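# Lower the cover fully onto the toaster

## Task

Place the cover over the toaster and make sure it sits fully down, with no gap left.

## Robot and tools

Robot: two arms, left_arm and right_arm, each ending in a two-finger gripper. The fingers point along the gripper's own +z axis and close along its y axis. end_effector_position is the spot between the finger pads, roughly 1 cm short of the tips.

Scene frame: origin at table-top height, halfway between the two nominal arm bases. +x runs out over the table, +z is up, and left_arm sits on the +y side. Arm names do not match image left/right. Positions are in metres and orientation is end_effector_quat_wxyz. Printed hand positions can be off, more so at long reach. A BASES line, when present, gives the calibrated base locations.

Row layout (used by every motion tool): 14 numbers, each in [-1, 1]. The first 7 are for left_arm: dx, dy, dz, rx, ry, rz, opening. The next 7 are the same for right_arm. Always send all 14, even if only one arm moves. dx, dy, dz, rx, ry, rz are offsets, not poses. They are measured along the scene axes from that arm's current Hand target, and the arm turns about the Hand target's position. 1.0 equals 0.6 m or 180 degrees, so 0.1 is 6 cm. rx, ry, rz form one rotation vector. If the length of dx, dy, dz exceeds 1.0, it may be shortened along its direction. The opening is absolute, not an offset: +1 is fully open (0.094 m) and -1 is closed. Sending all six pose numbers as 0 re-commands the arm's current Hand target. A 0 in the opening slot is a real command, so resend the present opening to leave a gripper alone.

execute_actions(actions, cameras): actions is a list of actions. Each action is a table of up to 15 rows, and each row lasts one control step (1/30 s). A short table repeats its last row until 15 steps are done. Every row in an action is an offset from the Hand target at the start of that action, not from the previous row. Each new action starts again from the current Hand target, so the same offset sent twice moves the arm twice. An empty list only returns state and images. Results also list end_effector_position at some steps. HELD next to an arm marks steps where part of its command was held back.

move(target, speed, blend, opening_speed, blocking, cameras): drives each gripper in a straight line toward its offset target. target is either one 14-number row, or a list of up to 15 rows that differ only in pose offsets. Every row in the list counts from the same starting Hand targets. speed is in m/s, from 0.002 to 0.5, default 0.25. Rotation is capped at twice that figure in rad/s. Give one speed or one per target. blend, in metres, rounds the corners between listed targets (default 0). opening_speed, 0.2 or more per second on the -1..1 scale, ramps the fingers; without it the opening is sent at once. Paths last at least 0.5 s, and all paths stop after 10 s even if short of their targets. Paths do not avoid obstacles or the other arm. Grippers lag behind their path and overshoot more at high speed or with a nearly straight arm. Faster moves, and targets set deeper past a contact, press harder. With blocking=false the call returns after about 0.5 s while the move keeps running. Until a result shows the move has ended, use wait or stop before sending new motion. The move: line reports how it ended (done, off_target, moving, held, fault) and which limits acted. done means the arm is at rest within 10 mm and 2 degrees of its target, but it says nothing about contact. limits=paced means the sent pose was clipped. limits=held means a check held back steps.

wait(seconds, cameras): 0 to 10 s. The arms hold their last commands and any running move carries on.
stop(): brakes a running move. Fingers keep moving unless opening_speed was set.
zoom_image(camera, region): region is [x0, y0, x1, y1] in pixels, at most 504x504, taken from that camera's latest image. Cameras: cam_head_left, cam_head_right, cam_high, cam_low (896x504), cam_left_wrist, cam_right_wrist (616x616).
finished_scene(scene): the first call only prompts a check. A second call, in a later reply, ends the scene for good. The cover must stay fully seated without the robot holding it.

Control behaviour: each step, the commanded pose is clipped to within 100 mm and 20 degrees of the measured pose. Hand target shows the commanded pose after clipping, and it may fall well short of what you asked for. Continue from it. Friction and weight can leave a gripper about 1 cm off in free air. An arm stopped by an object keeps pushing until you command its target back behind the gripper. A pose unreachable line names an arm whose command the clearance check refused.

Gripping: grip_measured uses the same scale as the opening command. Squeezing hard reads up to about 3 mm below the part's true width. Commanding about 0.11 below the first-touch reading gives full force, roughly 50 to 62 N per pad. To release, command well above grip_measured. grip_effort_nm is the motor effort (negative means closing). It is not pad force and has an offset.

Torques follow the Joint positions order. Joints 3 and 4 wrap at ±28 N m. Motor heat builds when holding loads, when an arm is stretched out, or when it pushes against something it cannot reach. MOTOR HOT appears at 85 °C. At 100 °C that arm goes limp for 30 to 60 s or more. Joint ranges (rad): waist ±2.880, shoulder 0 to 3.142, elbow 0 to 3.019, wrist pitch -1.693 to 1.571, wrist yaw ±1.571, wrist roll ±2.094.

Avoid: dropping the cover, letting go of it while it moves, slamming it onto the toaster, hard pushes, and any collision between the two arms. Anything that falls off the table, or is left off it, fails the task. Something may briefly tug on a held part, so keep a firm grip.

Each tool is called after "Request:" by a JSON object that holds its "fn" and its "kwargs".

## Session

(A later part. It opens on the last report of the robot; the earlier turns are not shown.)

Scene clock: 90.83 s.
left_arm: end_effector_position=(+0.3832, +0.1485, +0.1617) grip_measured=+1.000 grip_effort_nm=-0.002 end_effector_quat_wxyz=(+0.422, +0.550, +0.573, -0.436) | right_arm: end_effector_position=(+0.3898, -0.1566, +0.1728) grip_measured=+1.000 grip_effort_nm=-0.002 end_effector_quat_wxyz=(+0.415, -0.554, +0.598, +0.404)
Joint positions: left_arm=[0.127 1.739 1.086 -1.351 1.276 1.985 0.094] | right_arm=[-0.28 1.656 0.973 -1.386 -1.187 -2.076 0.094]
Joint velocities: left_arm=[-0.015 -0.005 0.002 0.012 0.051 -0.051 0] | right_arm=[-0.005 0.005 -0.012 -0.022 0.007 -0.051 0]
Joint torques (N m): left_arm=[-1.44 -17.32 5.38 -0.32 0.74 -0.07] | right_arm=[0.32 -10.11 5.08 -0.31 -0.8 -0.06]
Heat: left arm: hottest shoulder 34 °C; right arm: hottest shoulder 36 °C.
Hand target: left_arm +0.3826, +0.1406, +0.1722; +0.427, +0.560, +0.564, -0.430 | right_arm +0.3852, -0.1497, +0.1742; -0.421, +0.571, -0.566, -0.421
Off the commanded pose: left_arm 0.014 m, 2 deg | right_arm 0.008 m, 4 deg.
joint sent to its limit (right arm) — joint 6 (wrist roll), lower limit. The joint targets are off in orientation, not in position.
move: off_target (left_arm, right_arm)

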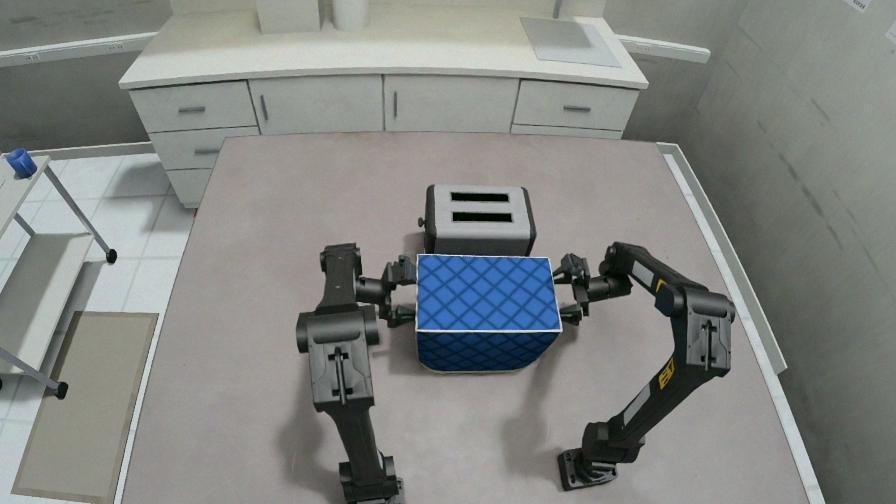

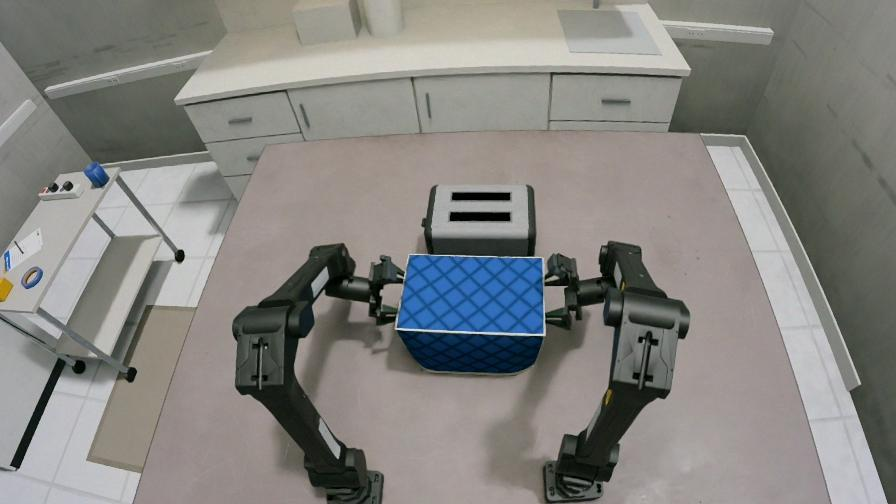

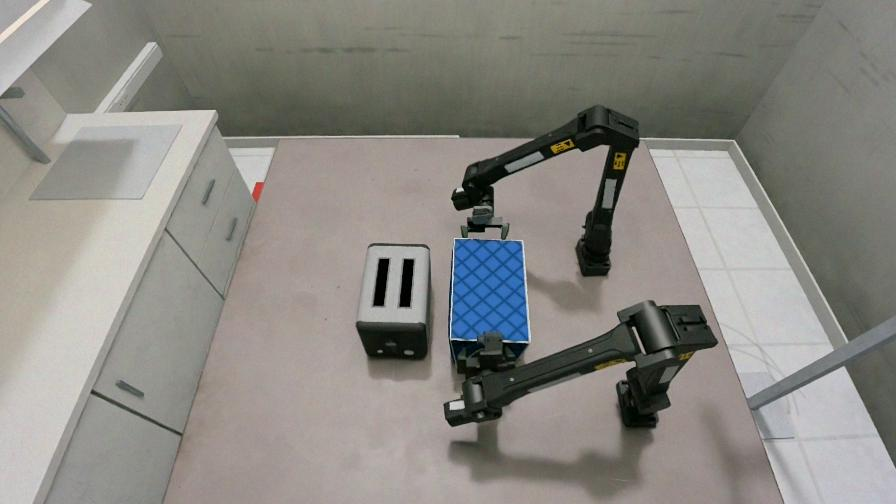

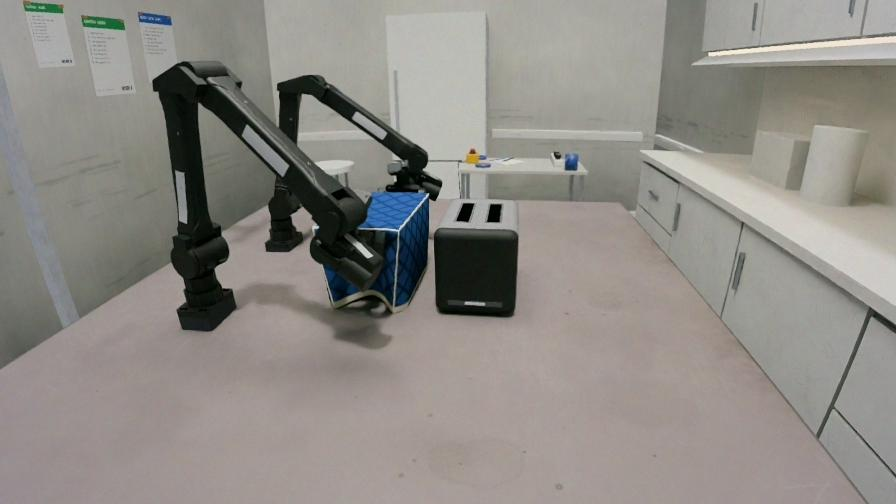

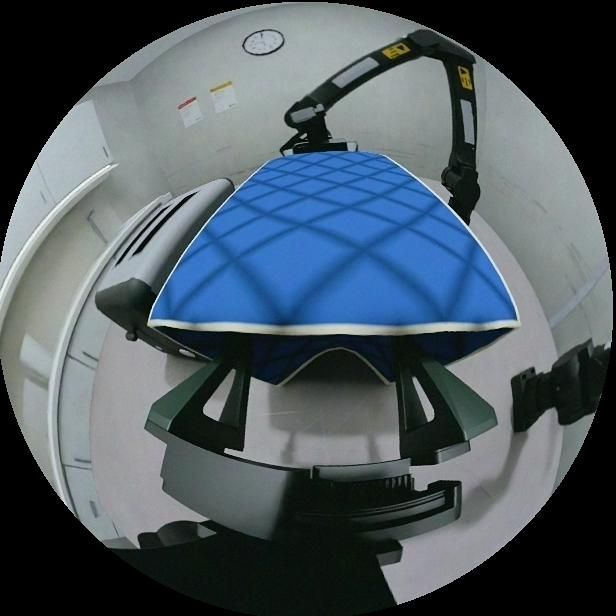

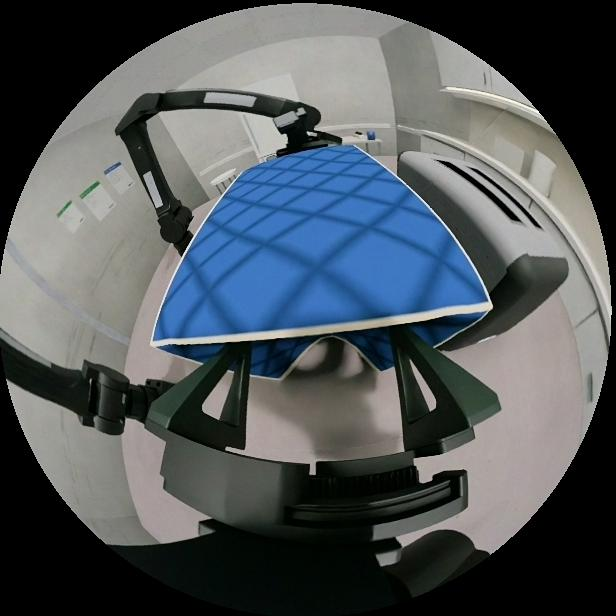

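Request:
{"fn": "move", "kwargs": {"target": [[0.004,0.12,0.0,0,0,0,0.5,0,-0.12,0,0,0,0,0.5],[0.004,0.249,0.163,0.129,0.435,0.252,0.5,0,-0.233,0.16,-0.129,0.435,-0.252,0.5]], "blend": 0.03, "speed": 0.2, "opening_speed": 0.3}}

Request:
{"fn": "zoom_image", "kwargs": {"camera": "cam_low", "region": [280, 150, 560, 340]}}

Scene clock: 117.93 s.
left_arm: end_effector_position=(+0.3797, +0.2777, +0.2464) grip_measured=+0.502 grip_effort_nm=-0.085 end_effector_quat_wxyz=(-0.009, -0.006, +0.922, -0.388) | right_arm: end_effector_position=(+0.3771, -0.2813, +0.2464) grip_measured=+0.502 grip_effort_nm=-0.110 end_effector_quat_wxyz=(+0.002, +0.006, +0.927, +0.375)
Joint positions: left_arm=[0.321 1.585 1.36 -1.677 0.739 0.443 0.071] | right_arm=[-0.481 1.51 1.224 -1.67 -0.683 -0.57 0.071]
Joint velocities: left_arm=[-0.005 -0.005 -0.017 -0.022 -0.037 0.037 -0.001] | right_arm=[-0.005 -0.005 -0.007 -0.027 -0.066 -0.007 0]
Joint torques (N m): left_arm=[0.97 -16.79 9.66 -0.99 0.33 0.02] | right_arm=[-1.73 -10.52 12.56 -0.69 -0.25 0.22]
Heat: left arm: hottest shoulder 34 °C; right arm: hottest shoulder 35 °C.
Hand target: left_arm +0.3861, +0.2872, +0.2706; +0.002, -0.001, +0.923, -0.384 | right_arm +0.3872, -0.2909, +0.2694; -0.012, -0.009, +0.924, +0.383
Off the commanded pose: left_arm 0.027 m, 1 deg | right_arm 0.026 m, 3 deg.
joint sent to its limit (left arm) — joint 4 (wrist pitch), lower limit. The joint targets are off in position, not in orientation.
joint sent to its limit (right arm) — joint 4 (wrist pitch), lower limit. The joint targets are off in orientation, not in position.
move: off_target (left_arm, right_arm)

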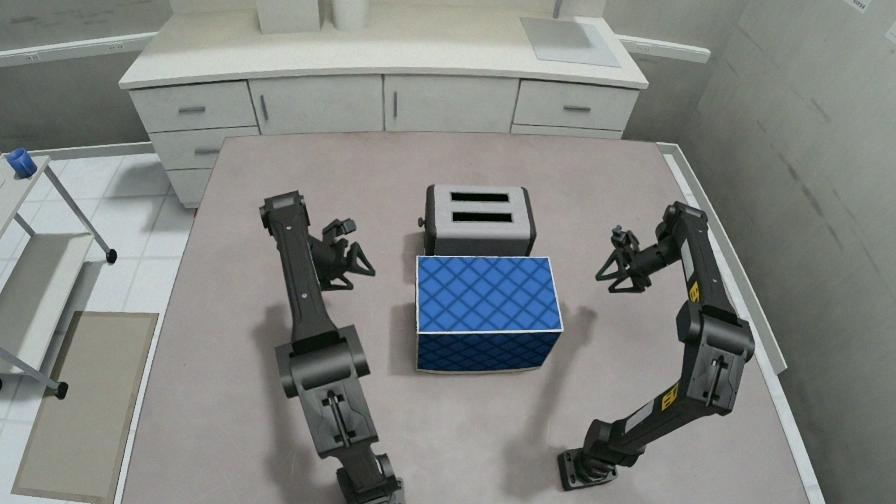

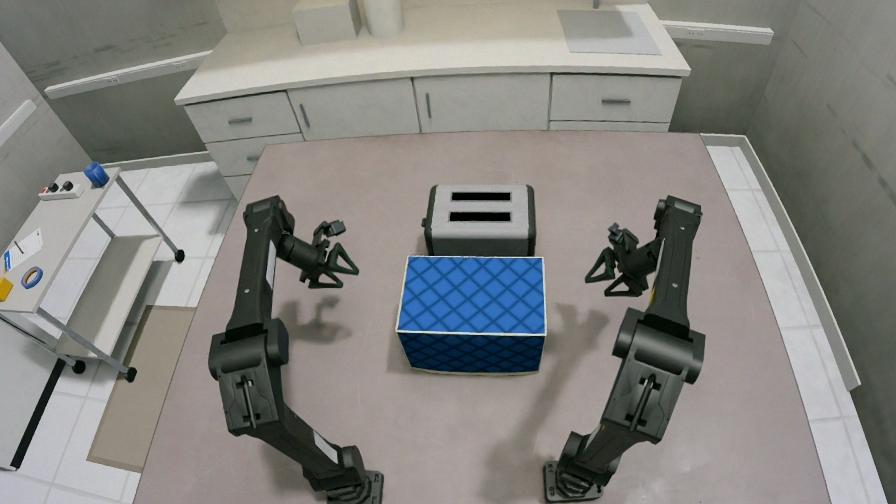

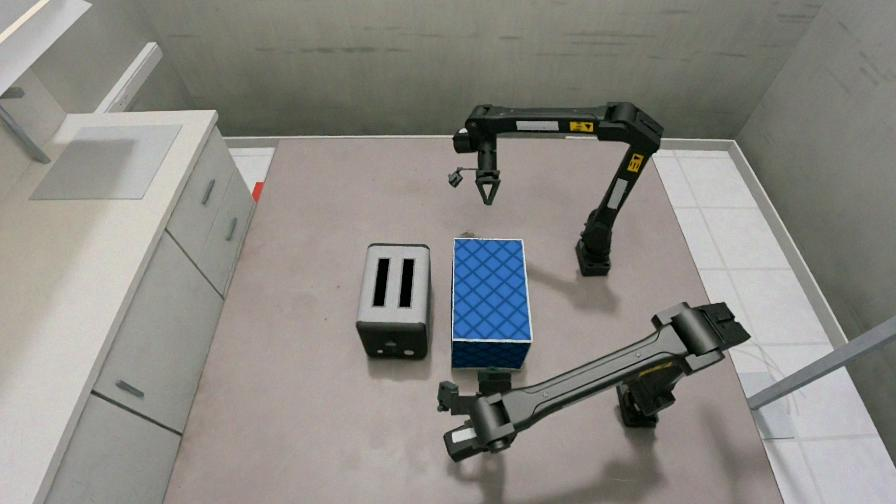

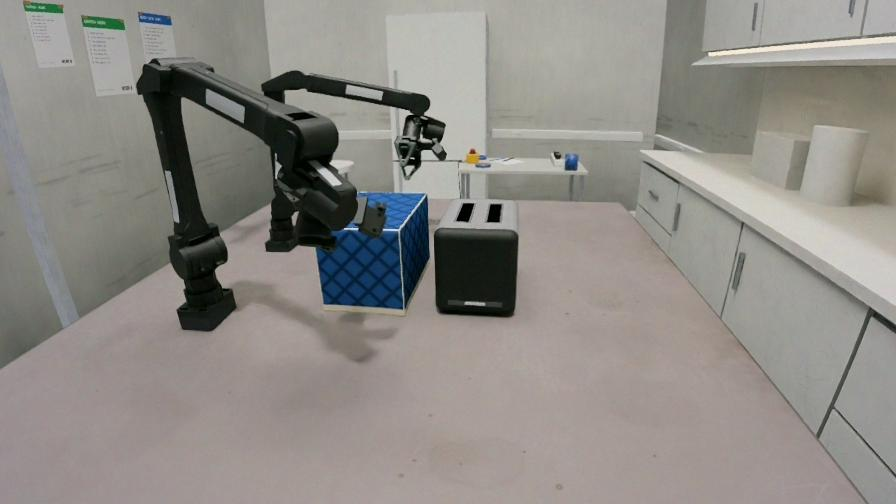

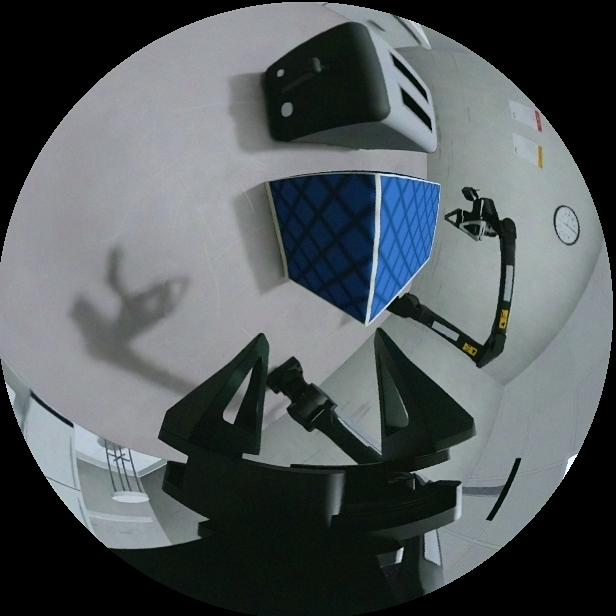

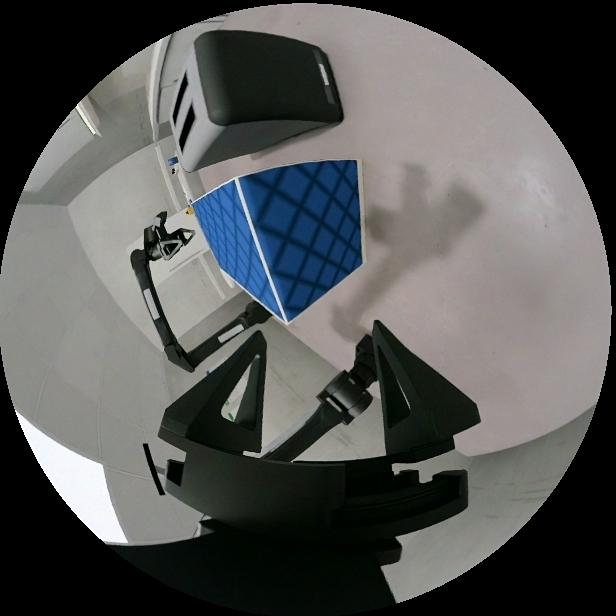

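Scaled by 1.800.

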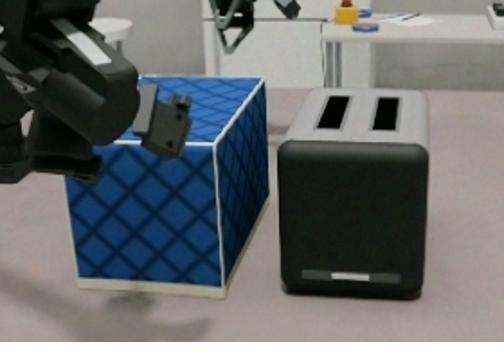

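Request:
{"fn": "move", "kwargs": {"target": [0.007,-0.137,-0.051,0,0,0,0.5,0.005,0.11,-0.05,0,0,0,0.5], "speed": 0.15}}

Scene clock: 125.17 s.
left_arm: end_effector_position=(+0.3883, +0.2108, +0.2284) grip_measured=+0.502 grip_effort_nm=-0.085 end_effector_quat_wxyz=(-0.013, -0.008, +0.922, -0.387) | right_arm: end_effector_position=(+0.3925, -0.2296, +0.2401) grip_measured=+0.502 grip_effort_nm=-0.110 end_effector_quat_wxyz=(-0.009, -0.012, +0.923, +0.384)
Joint positions: left_arm=[0.168 1.552 1.281 -1.495 0.775 0.235 0.071] | right_arm=[-0.349 1.51 1.204 -1.597 -0.729 -0.465 0.071]
Joint velocities: left_arm=[-0.005 -0.005 0.007 -0.027 0.037 -0.037 0] | right_arm=[0.015 -0.015 -0.027 -0.012 -0.037 0.022 0]
Joint torques (N m): left_arm=[-0.79 -16.26 6.94 0.17 0.56 0.02] | right_arm=[-0.21 -9.76 7.05 -0.12 -0.62 0.21]
Heat: left arm: hottest shoulder 34 °C; right arm: hottest shoulder 35 °C.
Hand target: left_arm +0.3887, +0.2056, +0.2390; +0.001, -0.001, +0.923, -0.384 | right_arm +0.3900, -0.2244, +0.2403; -0.011, -0.010, +0.923, +0.385
Off the commanded pose: left_arm 0.013 m, 2 deg | right_arm 0.005 m, 0 deg.
move: off_target (left_arm)

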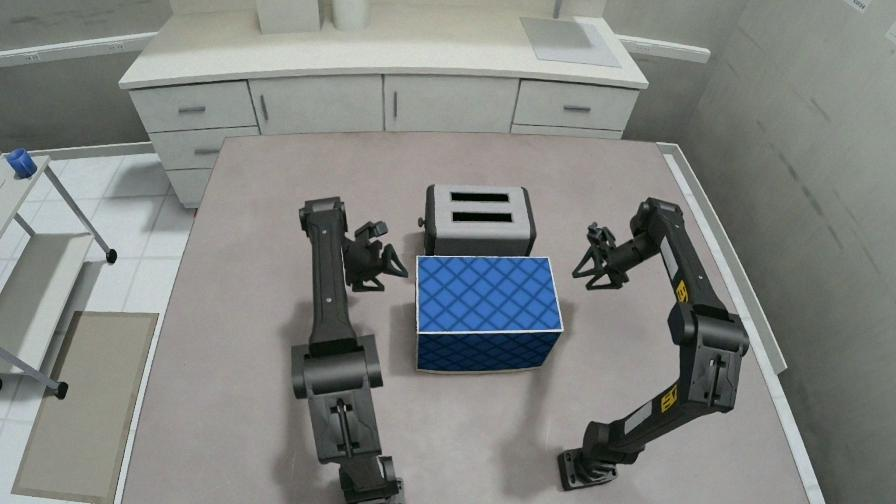

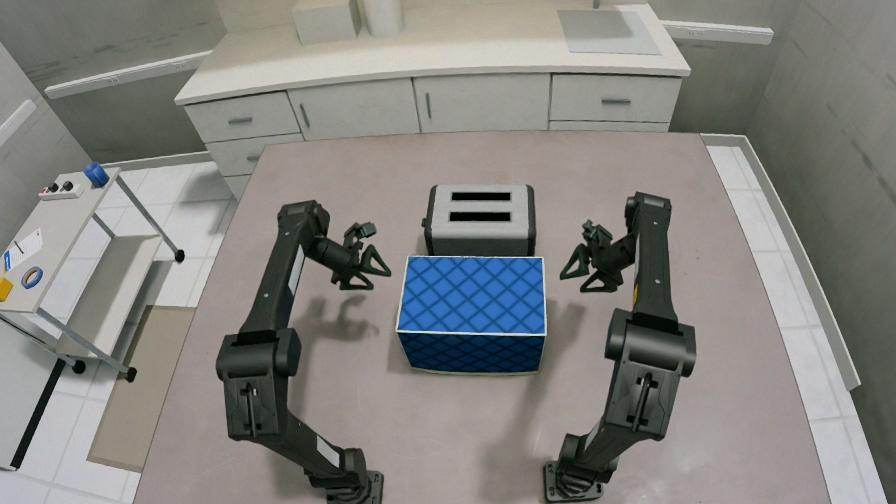

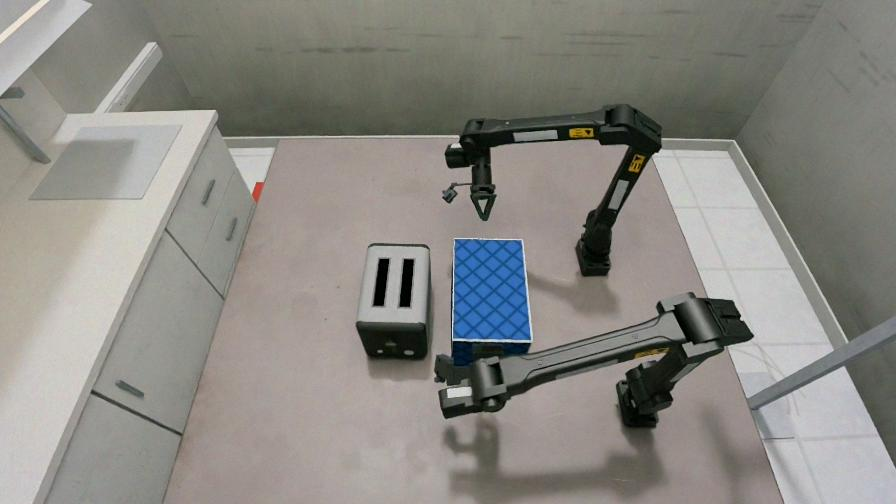

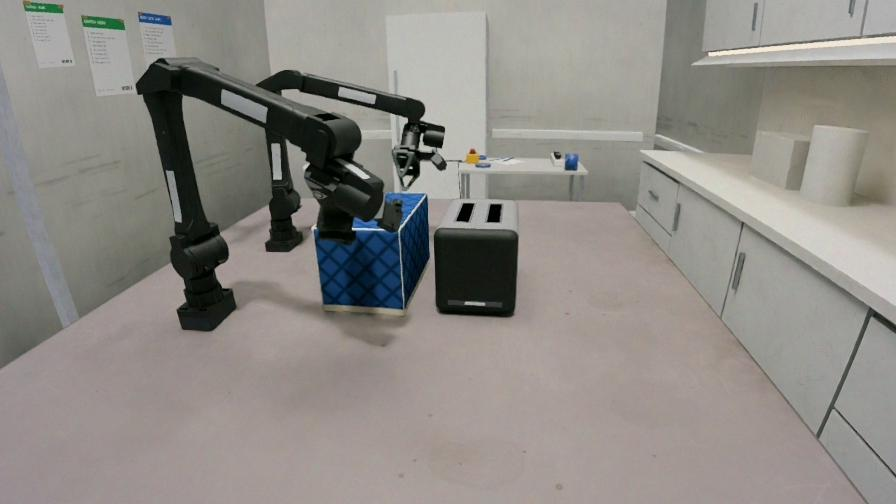

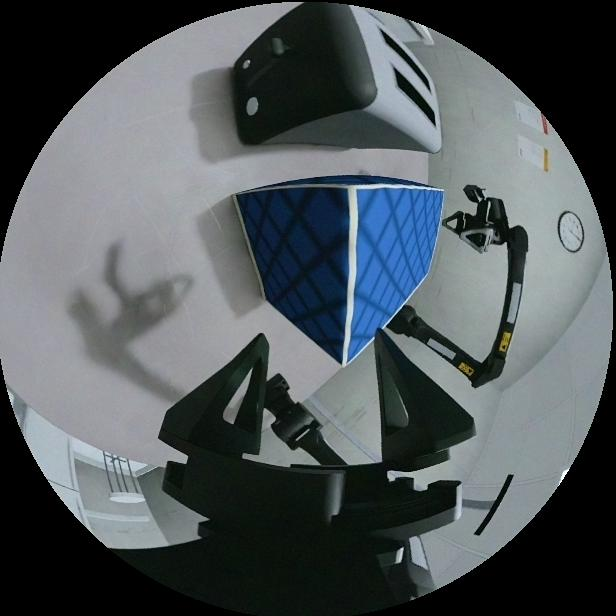

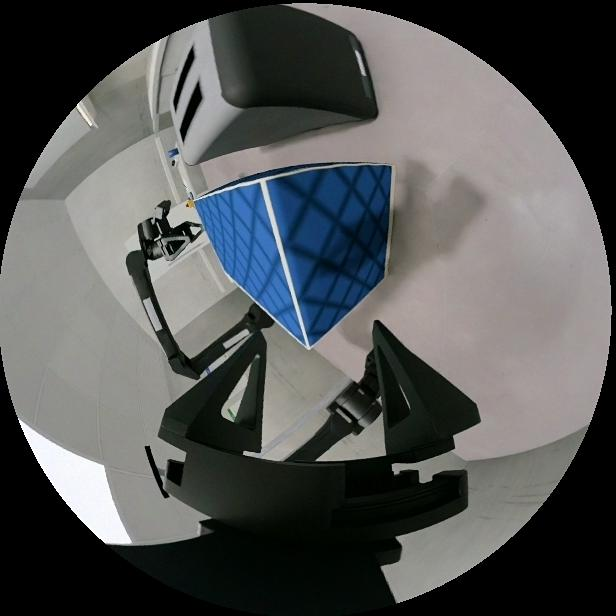

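Request:
{"fn": "move", "kwargs": {"target": [0,-0.09,-0.087,0,0,0,0.6,0,0.093,-0.1,0,0,0,0.6], "speed": 0.08}}

Scene clock: 131.53 s.
left_arm: end_effector_position=(+0.3865, +0.1590, +0.1792) grip_measured=+0.598 grip_effort_nm=0.095 end_effector_quat_wxyz=(-0.010, -0.008, +0.923, -0.384) | right_arm: end_effector_position=(+0.3930, -0.1733, +0.1819) grip_measured=+0.598 grip_effort_nm=0.090 end_effector_quat_wxyz=(-0.007, -0.011, +0.923, +0.386)
Joint positions: left_arm=[0.048 1.55 1.146 -1.238 0.787 0.066 0.075] | right_arm=[-0.213 1.51 1.045 -1.312 -0.77 -0.284 0.075]
Joint velocities: left_arm=[-0.005 -0.005 0.002 0.007 -0.007 0.066 -0.001] | right_arm=[-0.005 -0.015 -0.007 -0.007 0.007 0.081 0]
Joint torques (N m): left_arm=[-0.67 -14.86 6.68 0.51 0.54 0.02] | right_arm=[-0.03 -9.35 6.65 0.14 -0.61 0.23]
Heat: left arm: hottest shoulder 34 °C; right arm: hottest shoulder 35 °C.
Hand target: left_arm +0.3879, +0.1527, +0.1862; +0.000, +0.000, +0.923, -0.384 | right_arm +0.3894, -0.1676, +0.1813; -0.010, -0.010, +0.922, +0.386
Off the commanded pose: left_arm 0.011 m, 1 deg | right_arm 0.006 m, 0 deg.
move: off_target (left_arm)

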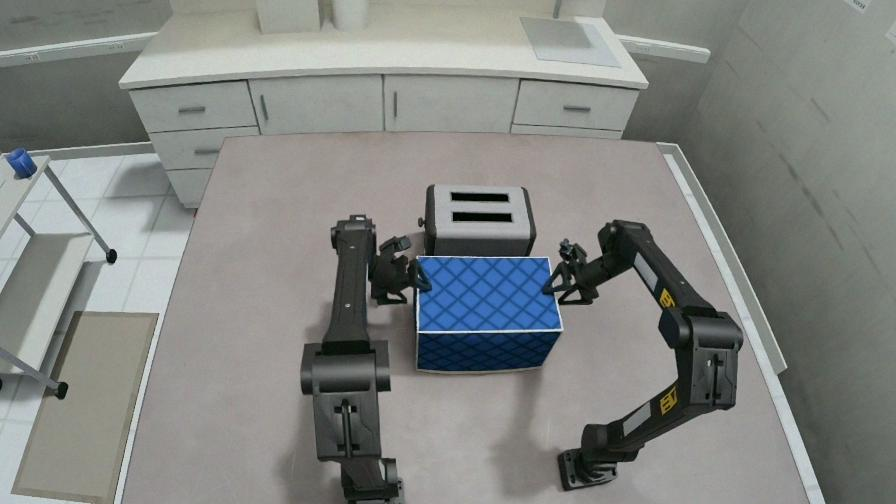

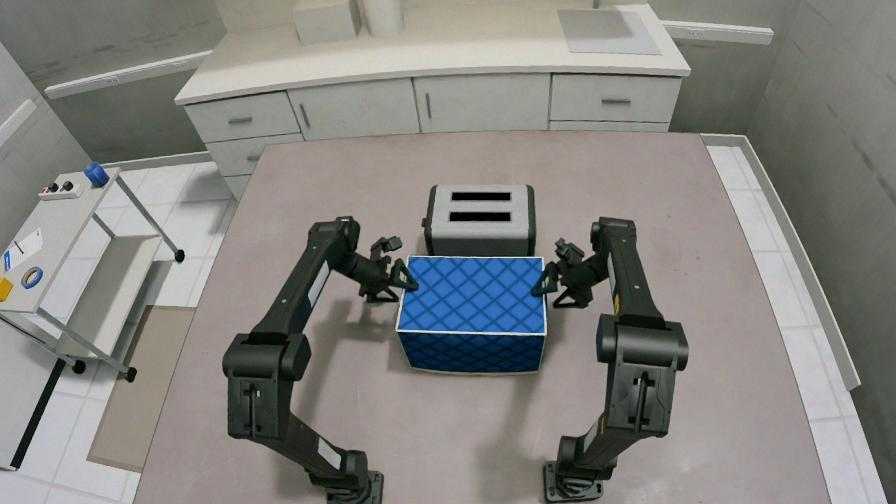

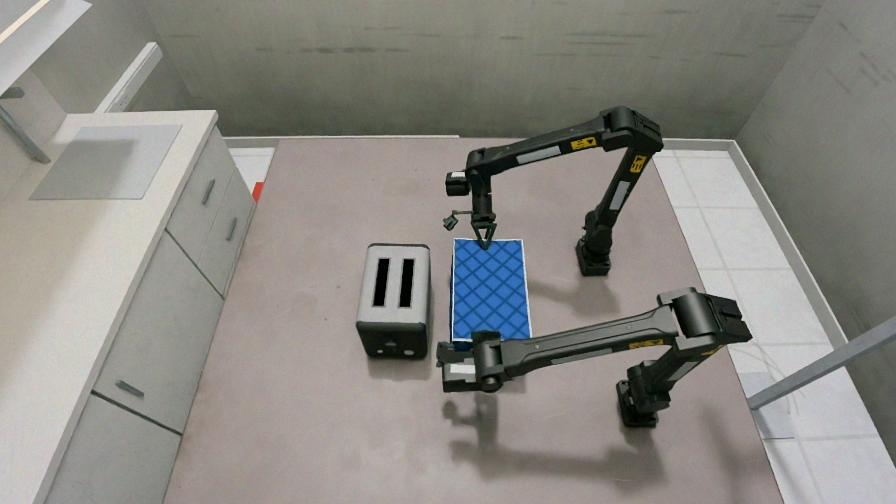

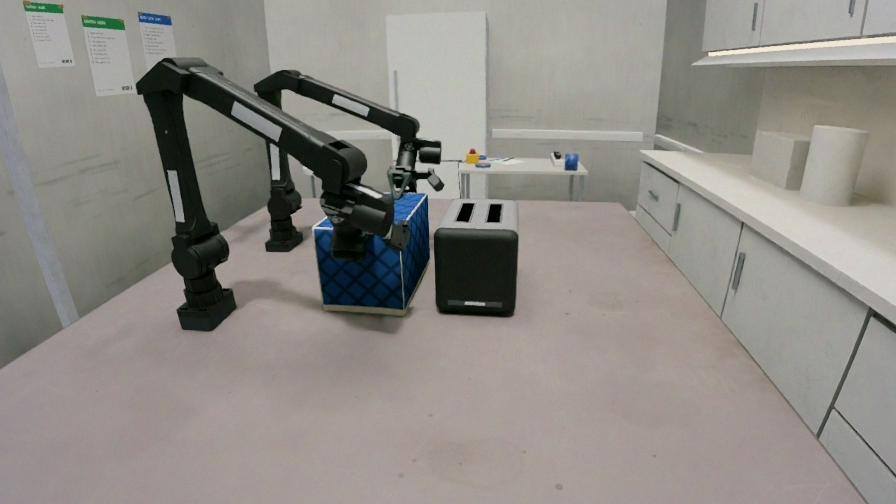

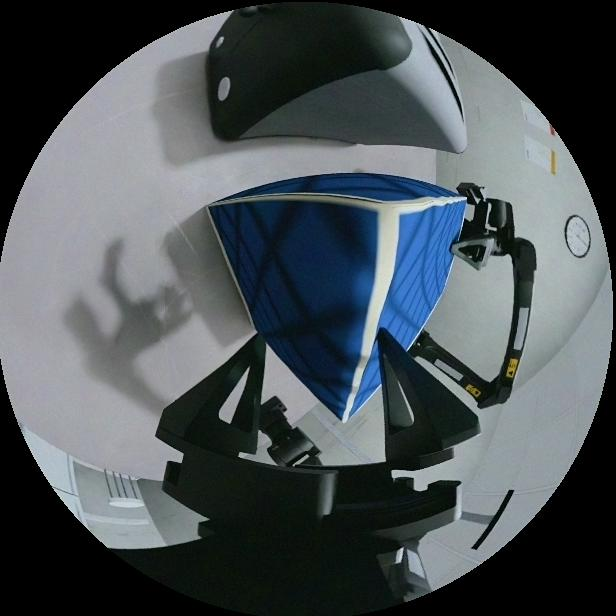

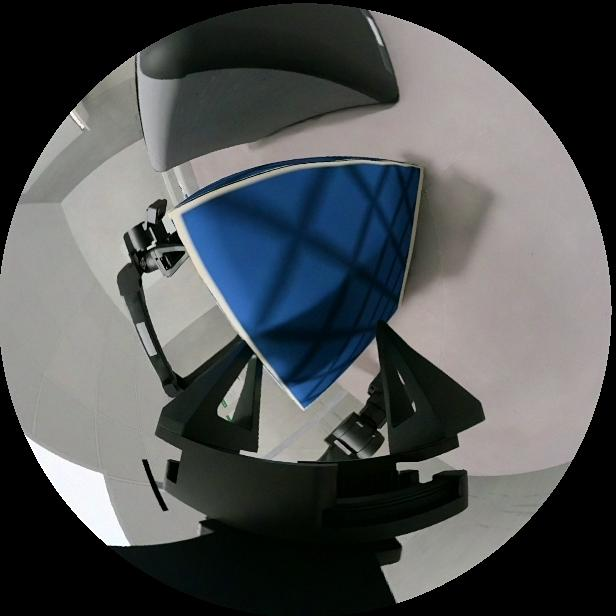

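Request:
{"fn": "move", "kwargs": {"target": [[0,0.05,0.06,0,0,0,0.7,0,-0.05,0.06,0,0,0,0.7],[0,0.035,0.09,0,0,0,0.7,0,-0.035,0.09,0,0,0,0.7],[0,-0.014,0.04,0,0,0,0.7,0,0.014,0.042,0,0,0,0.7]], "speed": 0.1}}

Scene clock: 139.87 s.
left_arm: end_effector_position=(+0.3859, +0.1495, +0.2051) grip_measured=+0.698 grip_effort_nm=0.090 end_effector_quat_wxyz=(-0.008, -0.006, +0.923, -0.384) | right_arm: end_effector_position=(+0.3932, -0.1642, +0.2060) grip_measured=+0.698 grip_effort_nm=0.095 end_effector_quat_wxyz=(-0.009, -0.011, +0.922, +0.386)
Joint positions: left_arm=[0.025 1.516 1.181 -1.279 0.788 0.036 0.08] | right_arm=[-0.19 1.477 1.079 -1.361 -0.775 -0.255 0.08]
Joint velocities: left_arm=[-0.015 0.015 -0.002 -0.017 -0.081 -0.066 0.001] | right_arm=[0.005 0.005 0.002 0.017 -0.007 -0.022 -0.001]
Joint torques (N m): left_arm=[-1.03 -14.27 7.05 0.35 0.55 0.02] | right_arm=[-0.21 -9.41 7.02 0.08 -0.62 0.21]
Heat: left arm: hottest shoulder 33 °C; right arm: hottest shoulder 35 °C.
Hand target: left_arm +0.3877, +0.1441, +0.2100; +0.000, +0.000, +0.923, -0.385 | right_arm +0.3897, -0.1592, +0.2068; -0.010, -0.010, +0.922, +0.387
Off the commanded pose: left_arm 0.008 m, 1 deg | right_arm 0.006 m, 0 deg.
move: done

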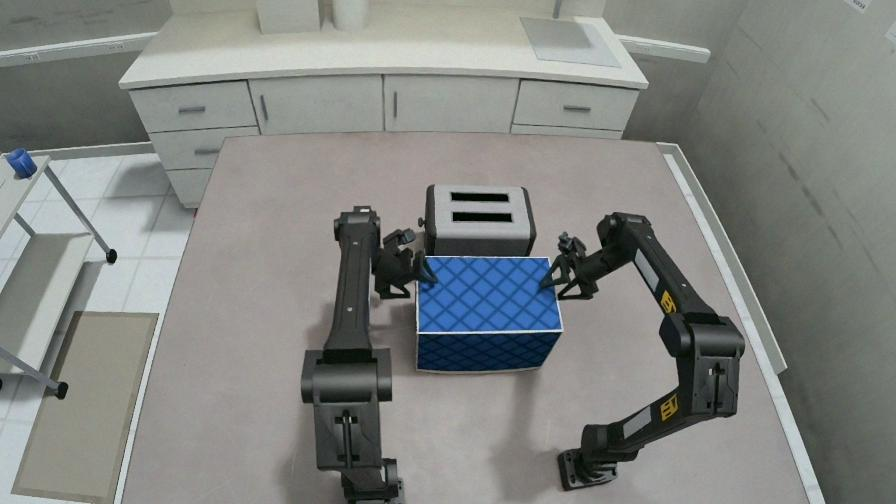

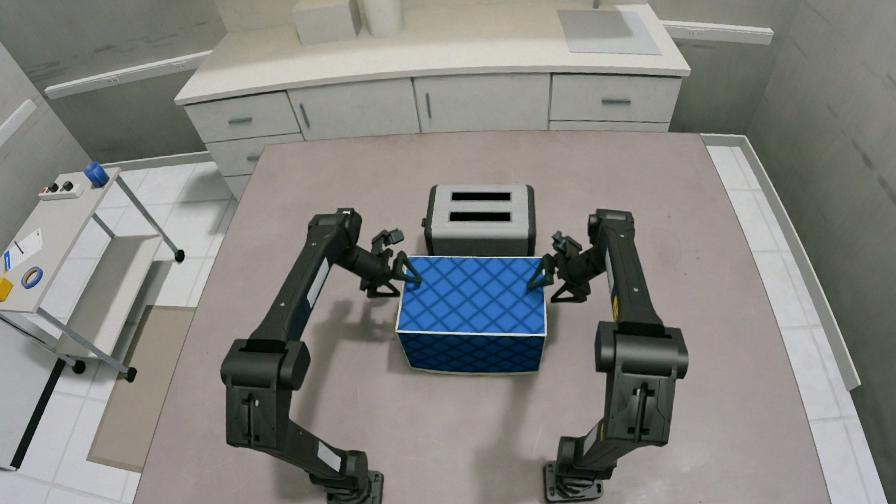

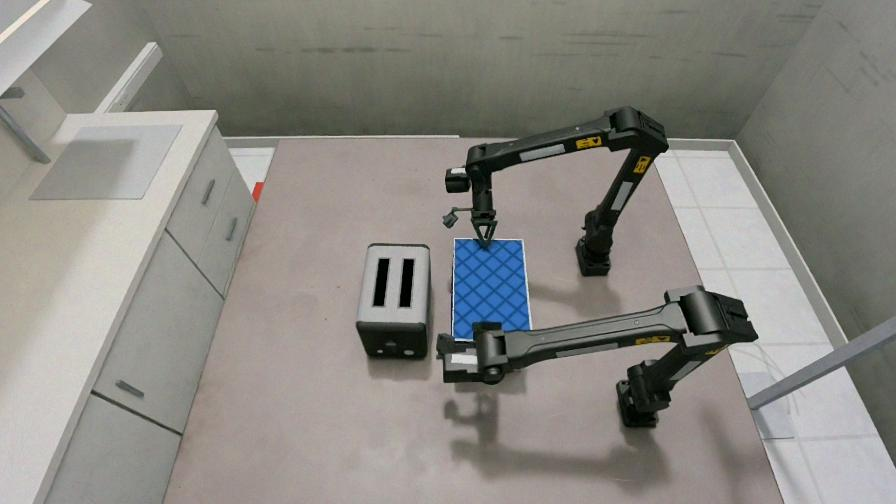

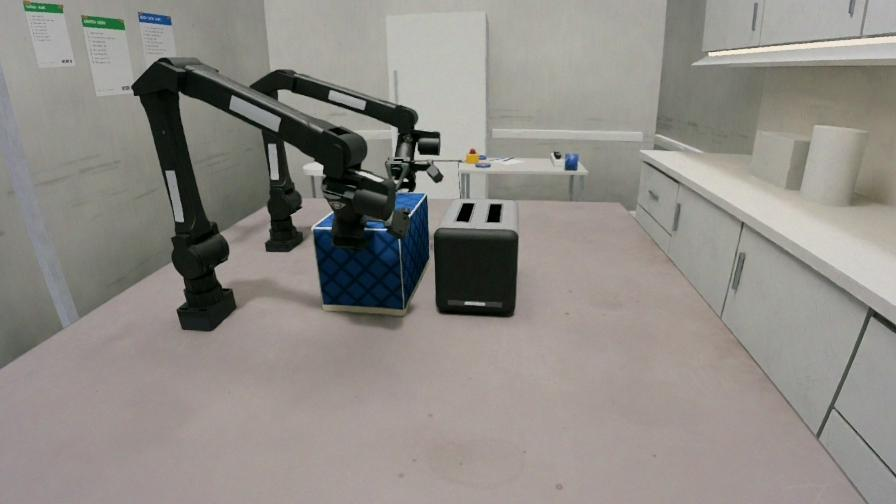

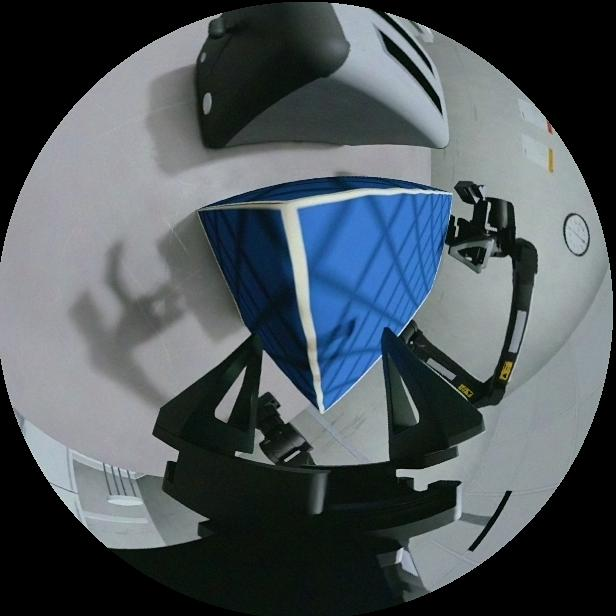

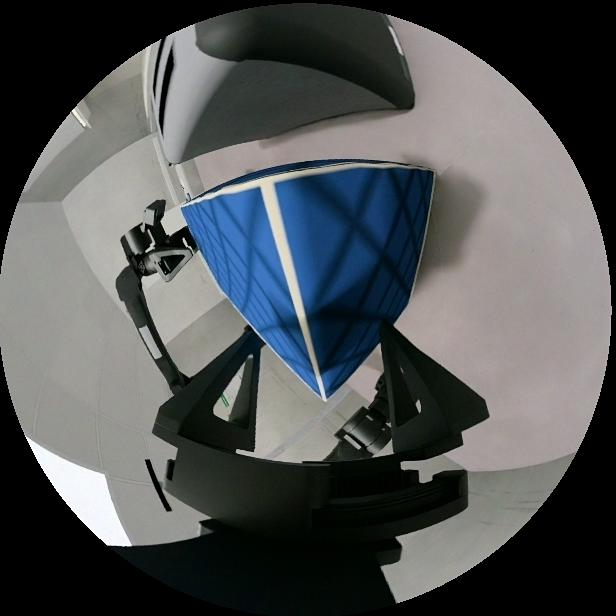

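Request:
{"fn": "move", "kwargs": {"target": [-0.025,-0.013,-0.018,0,0,0,0.7,-0.03,0.013,-0.018,0,0,0,0.7], "speed": 0.08, "cameras": []}}

Request:
{"fn": "move", "kwargs": {"target": [0,0,0,0,0,0,-1,0,0,0,0,0,0,-1], "opening_speed": 0.7}}

Scene clock: 149.13 s.
left_arm: end_effector_position=(+0.3718, +0.1430, +0.1887) grip_measured=+0.698 grip_effort_nm=0.100 end_effector_quat_wxyz=(-0.014, -0.009, +0.923, -0.384) | right_arm: end_effector_position=(+0.3758, -0.1575, +0.1923) grip_measured=+0.698 grip_effort_nm=0.095 end_effector_quat_wxyz=(-0.013, -0.008, +0.922, +0.386)
Joint positions: left_arm=[0.01 1.499 1.116 -1.229 0.788 0.012 0.08] | right_arm=[-0.18 1.447 1.008 -1.316 -0.776 -0.236 0.08]
Joint velocities: left_arm=[-0.015 0.005 -0.002 -0.017 -0.022 0.022 0] | right_arm=[-0.005 -0.015 0.007 0.002 0.007 -0.007 -0.001]
Joint torques (N m): left_arm=[-1.38 -15.09 6.86 0.42 0.53 0.03] | right_arm=[0.15 -9.58 6.82 0.1 -0.66 0.21]
Heat: left arm: hottest shoulder 33 °C; right arm: hottest shoulder 35 °C.
Hand target: left_arm +0.3725, +0.1365, +0.1988; -0.001, +0.000, +0.923, -0.385 | right_arm +0.3715, -0.1514, +0.1962; -0.010, -0.010, +0.922, +0.387
Off the commanded pose: left_arm 0.012 m, 2 deg | right_arm 0.008 m, 0 deg.
move: off_target (left_arm)
No camera images: "cameras" was empty.

Scene clock: 151.83 s.
left_arm: end_effector_position=(+0.3709, +0.1393, +0.1915) grip_measured=-0.903 grip_effort_nm=-0.979 end_effector_quat_wxyz=(-0.013, -0.006, +0.922, -0.387) | right_arm: end_effector_position=(+0.3756, -0.1548, +0.1955) grip_measured=-0.938 grip_effort_nm=-0.969 end_effector_quat_wxyz=(-0.010, -0.010, +0.921, +0.390)
Joint positions: left_arm=[0.004 1.494 1.116 -1.228 0.795 0.01 0.005] | right_arm=[-0.175 1.441 1.008 -1.316 -0.785 -0.234 0.003]
Joint velocities: left_arm=[-0.005 0.005 0.007 0.017 0.081 -0.022 -0.001] | right_arm=[-0.005 -0.005 0.002 0.002 0.007 0.037 -0.001]
Joint torques (N m): left_arm=[-0.67 -14.56 6.95 0.44 0.29 0.02] | right_arm=[-0.26 -9.17 6.89 0.16 -0.32 0.21]
Heat: left arm: hottest shoulder 33 °C; right arm: hottest shoulder 35 °C.
Hand target: left_arm +0.3725, +0.1366, +0.1989; -0.001, +0.000, +0.923, -0.385 | right_arm +0.3716, -0.1514, +0.1963; -0.010, -0.010, +0.922, +0.387
Off the commanded pose: left_arm 0.008 m, 2 deg | right_arm 0.005 m, 0 deg.
move: done

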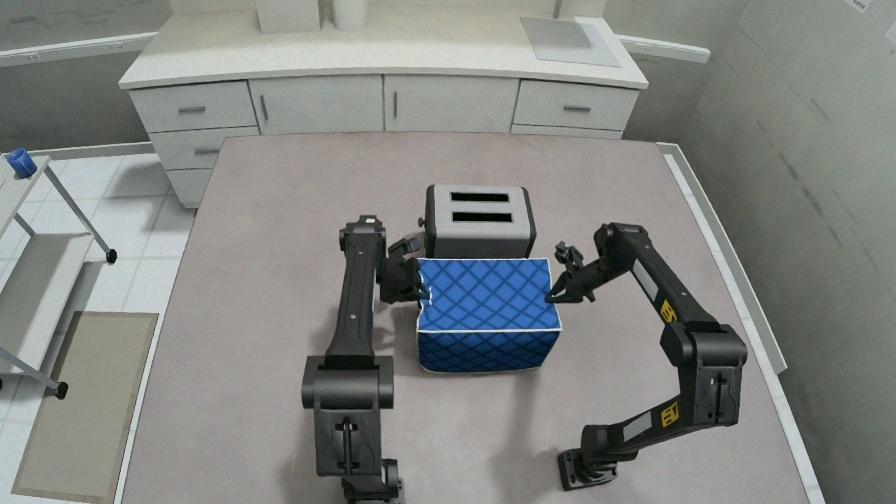

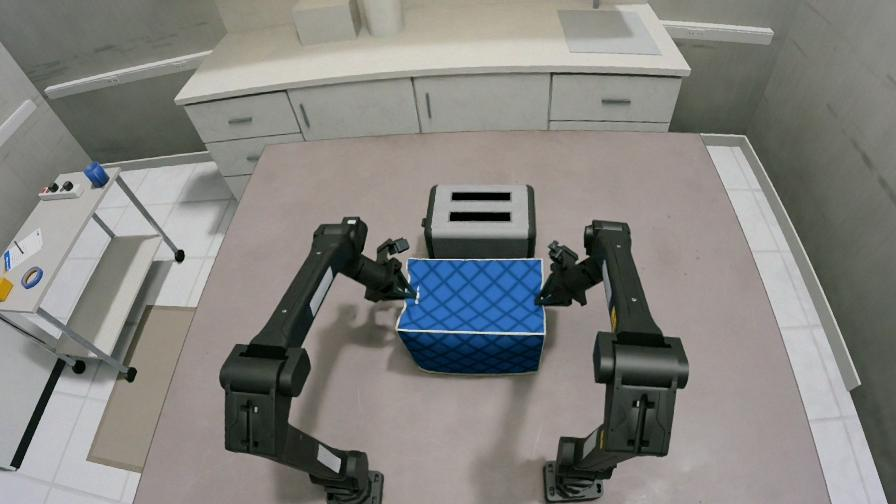

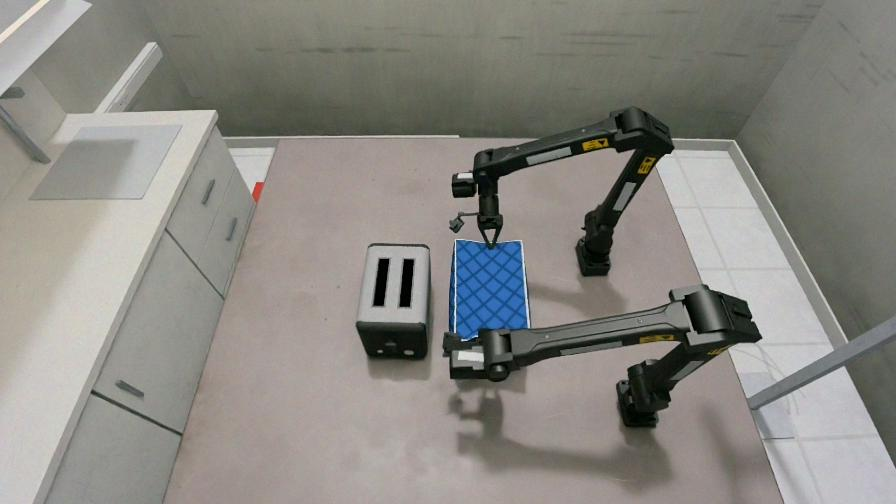

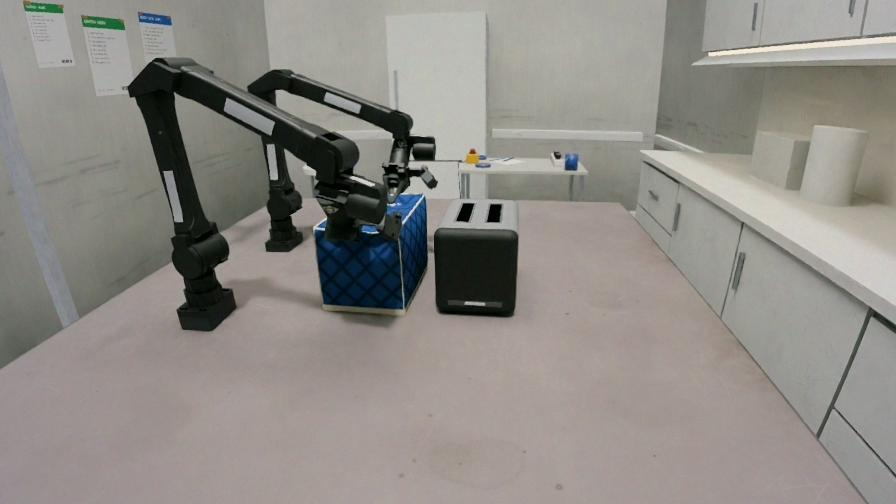

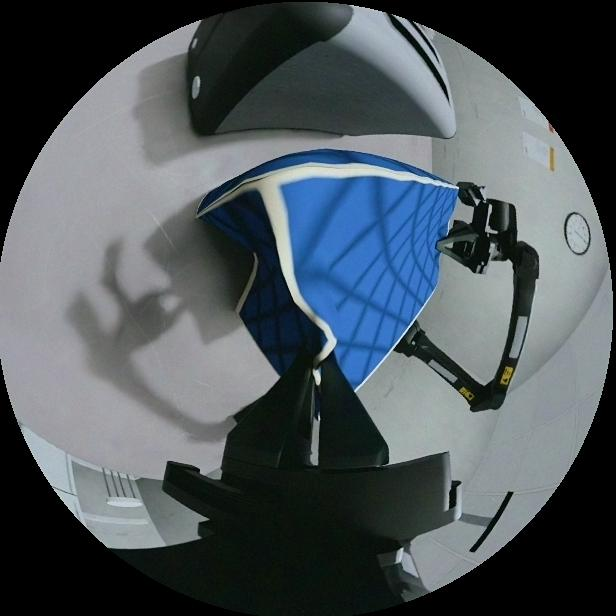

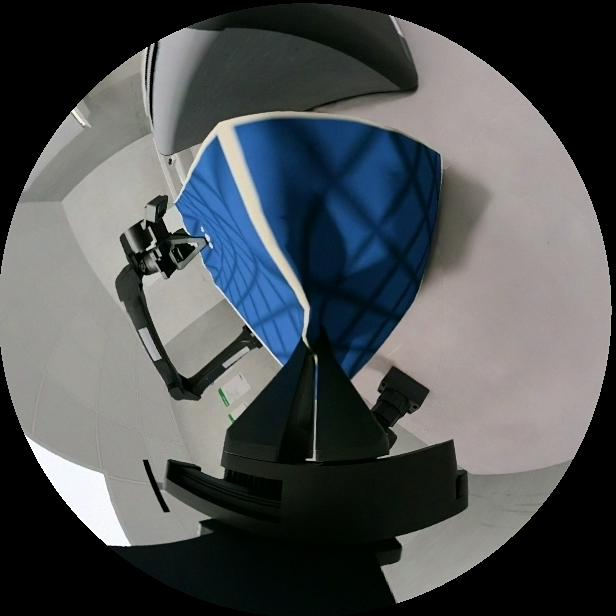

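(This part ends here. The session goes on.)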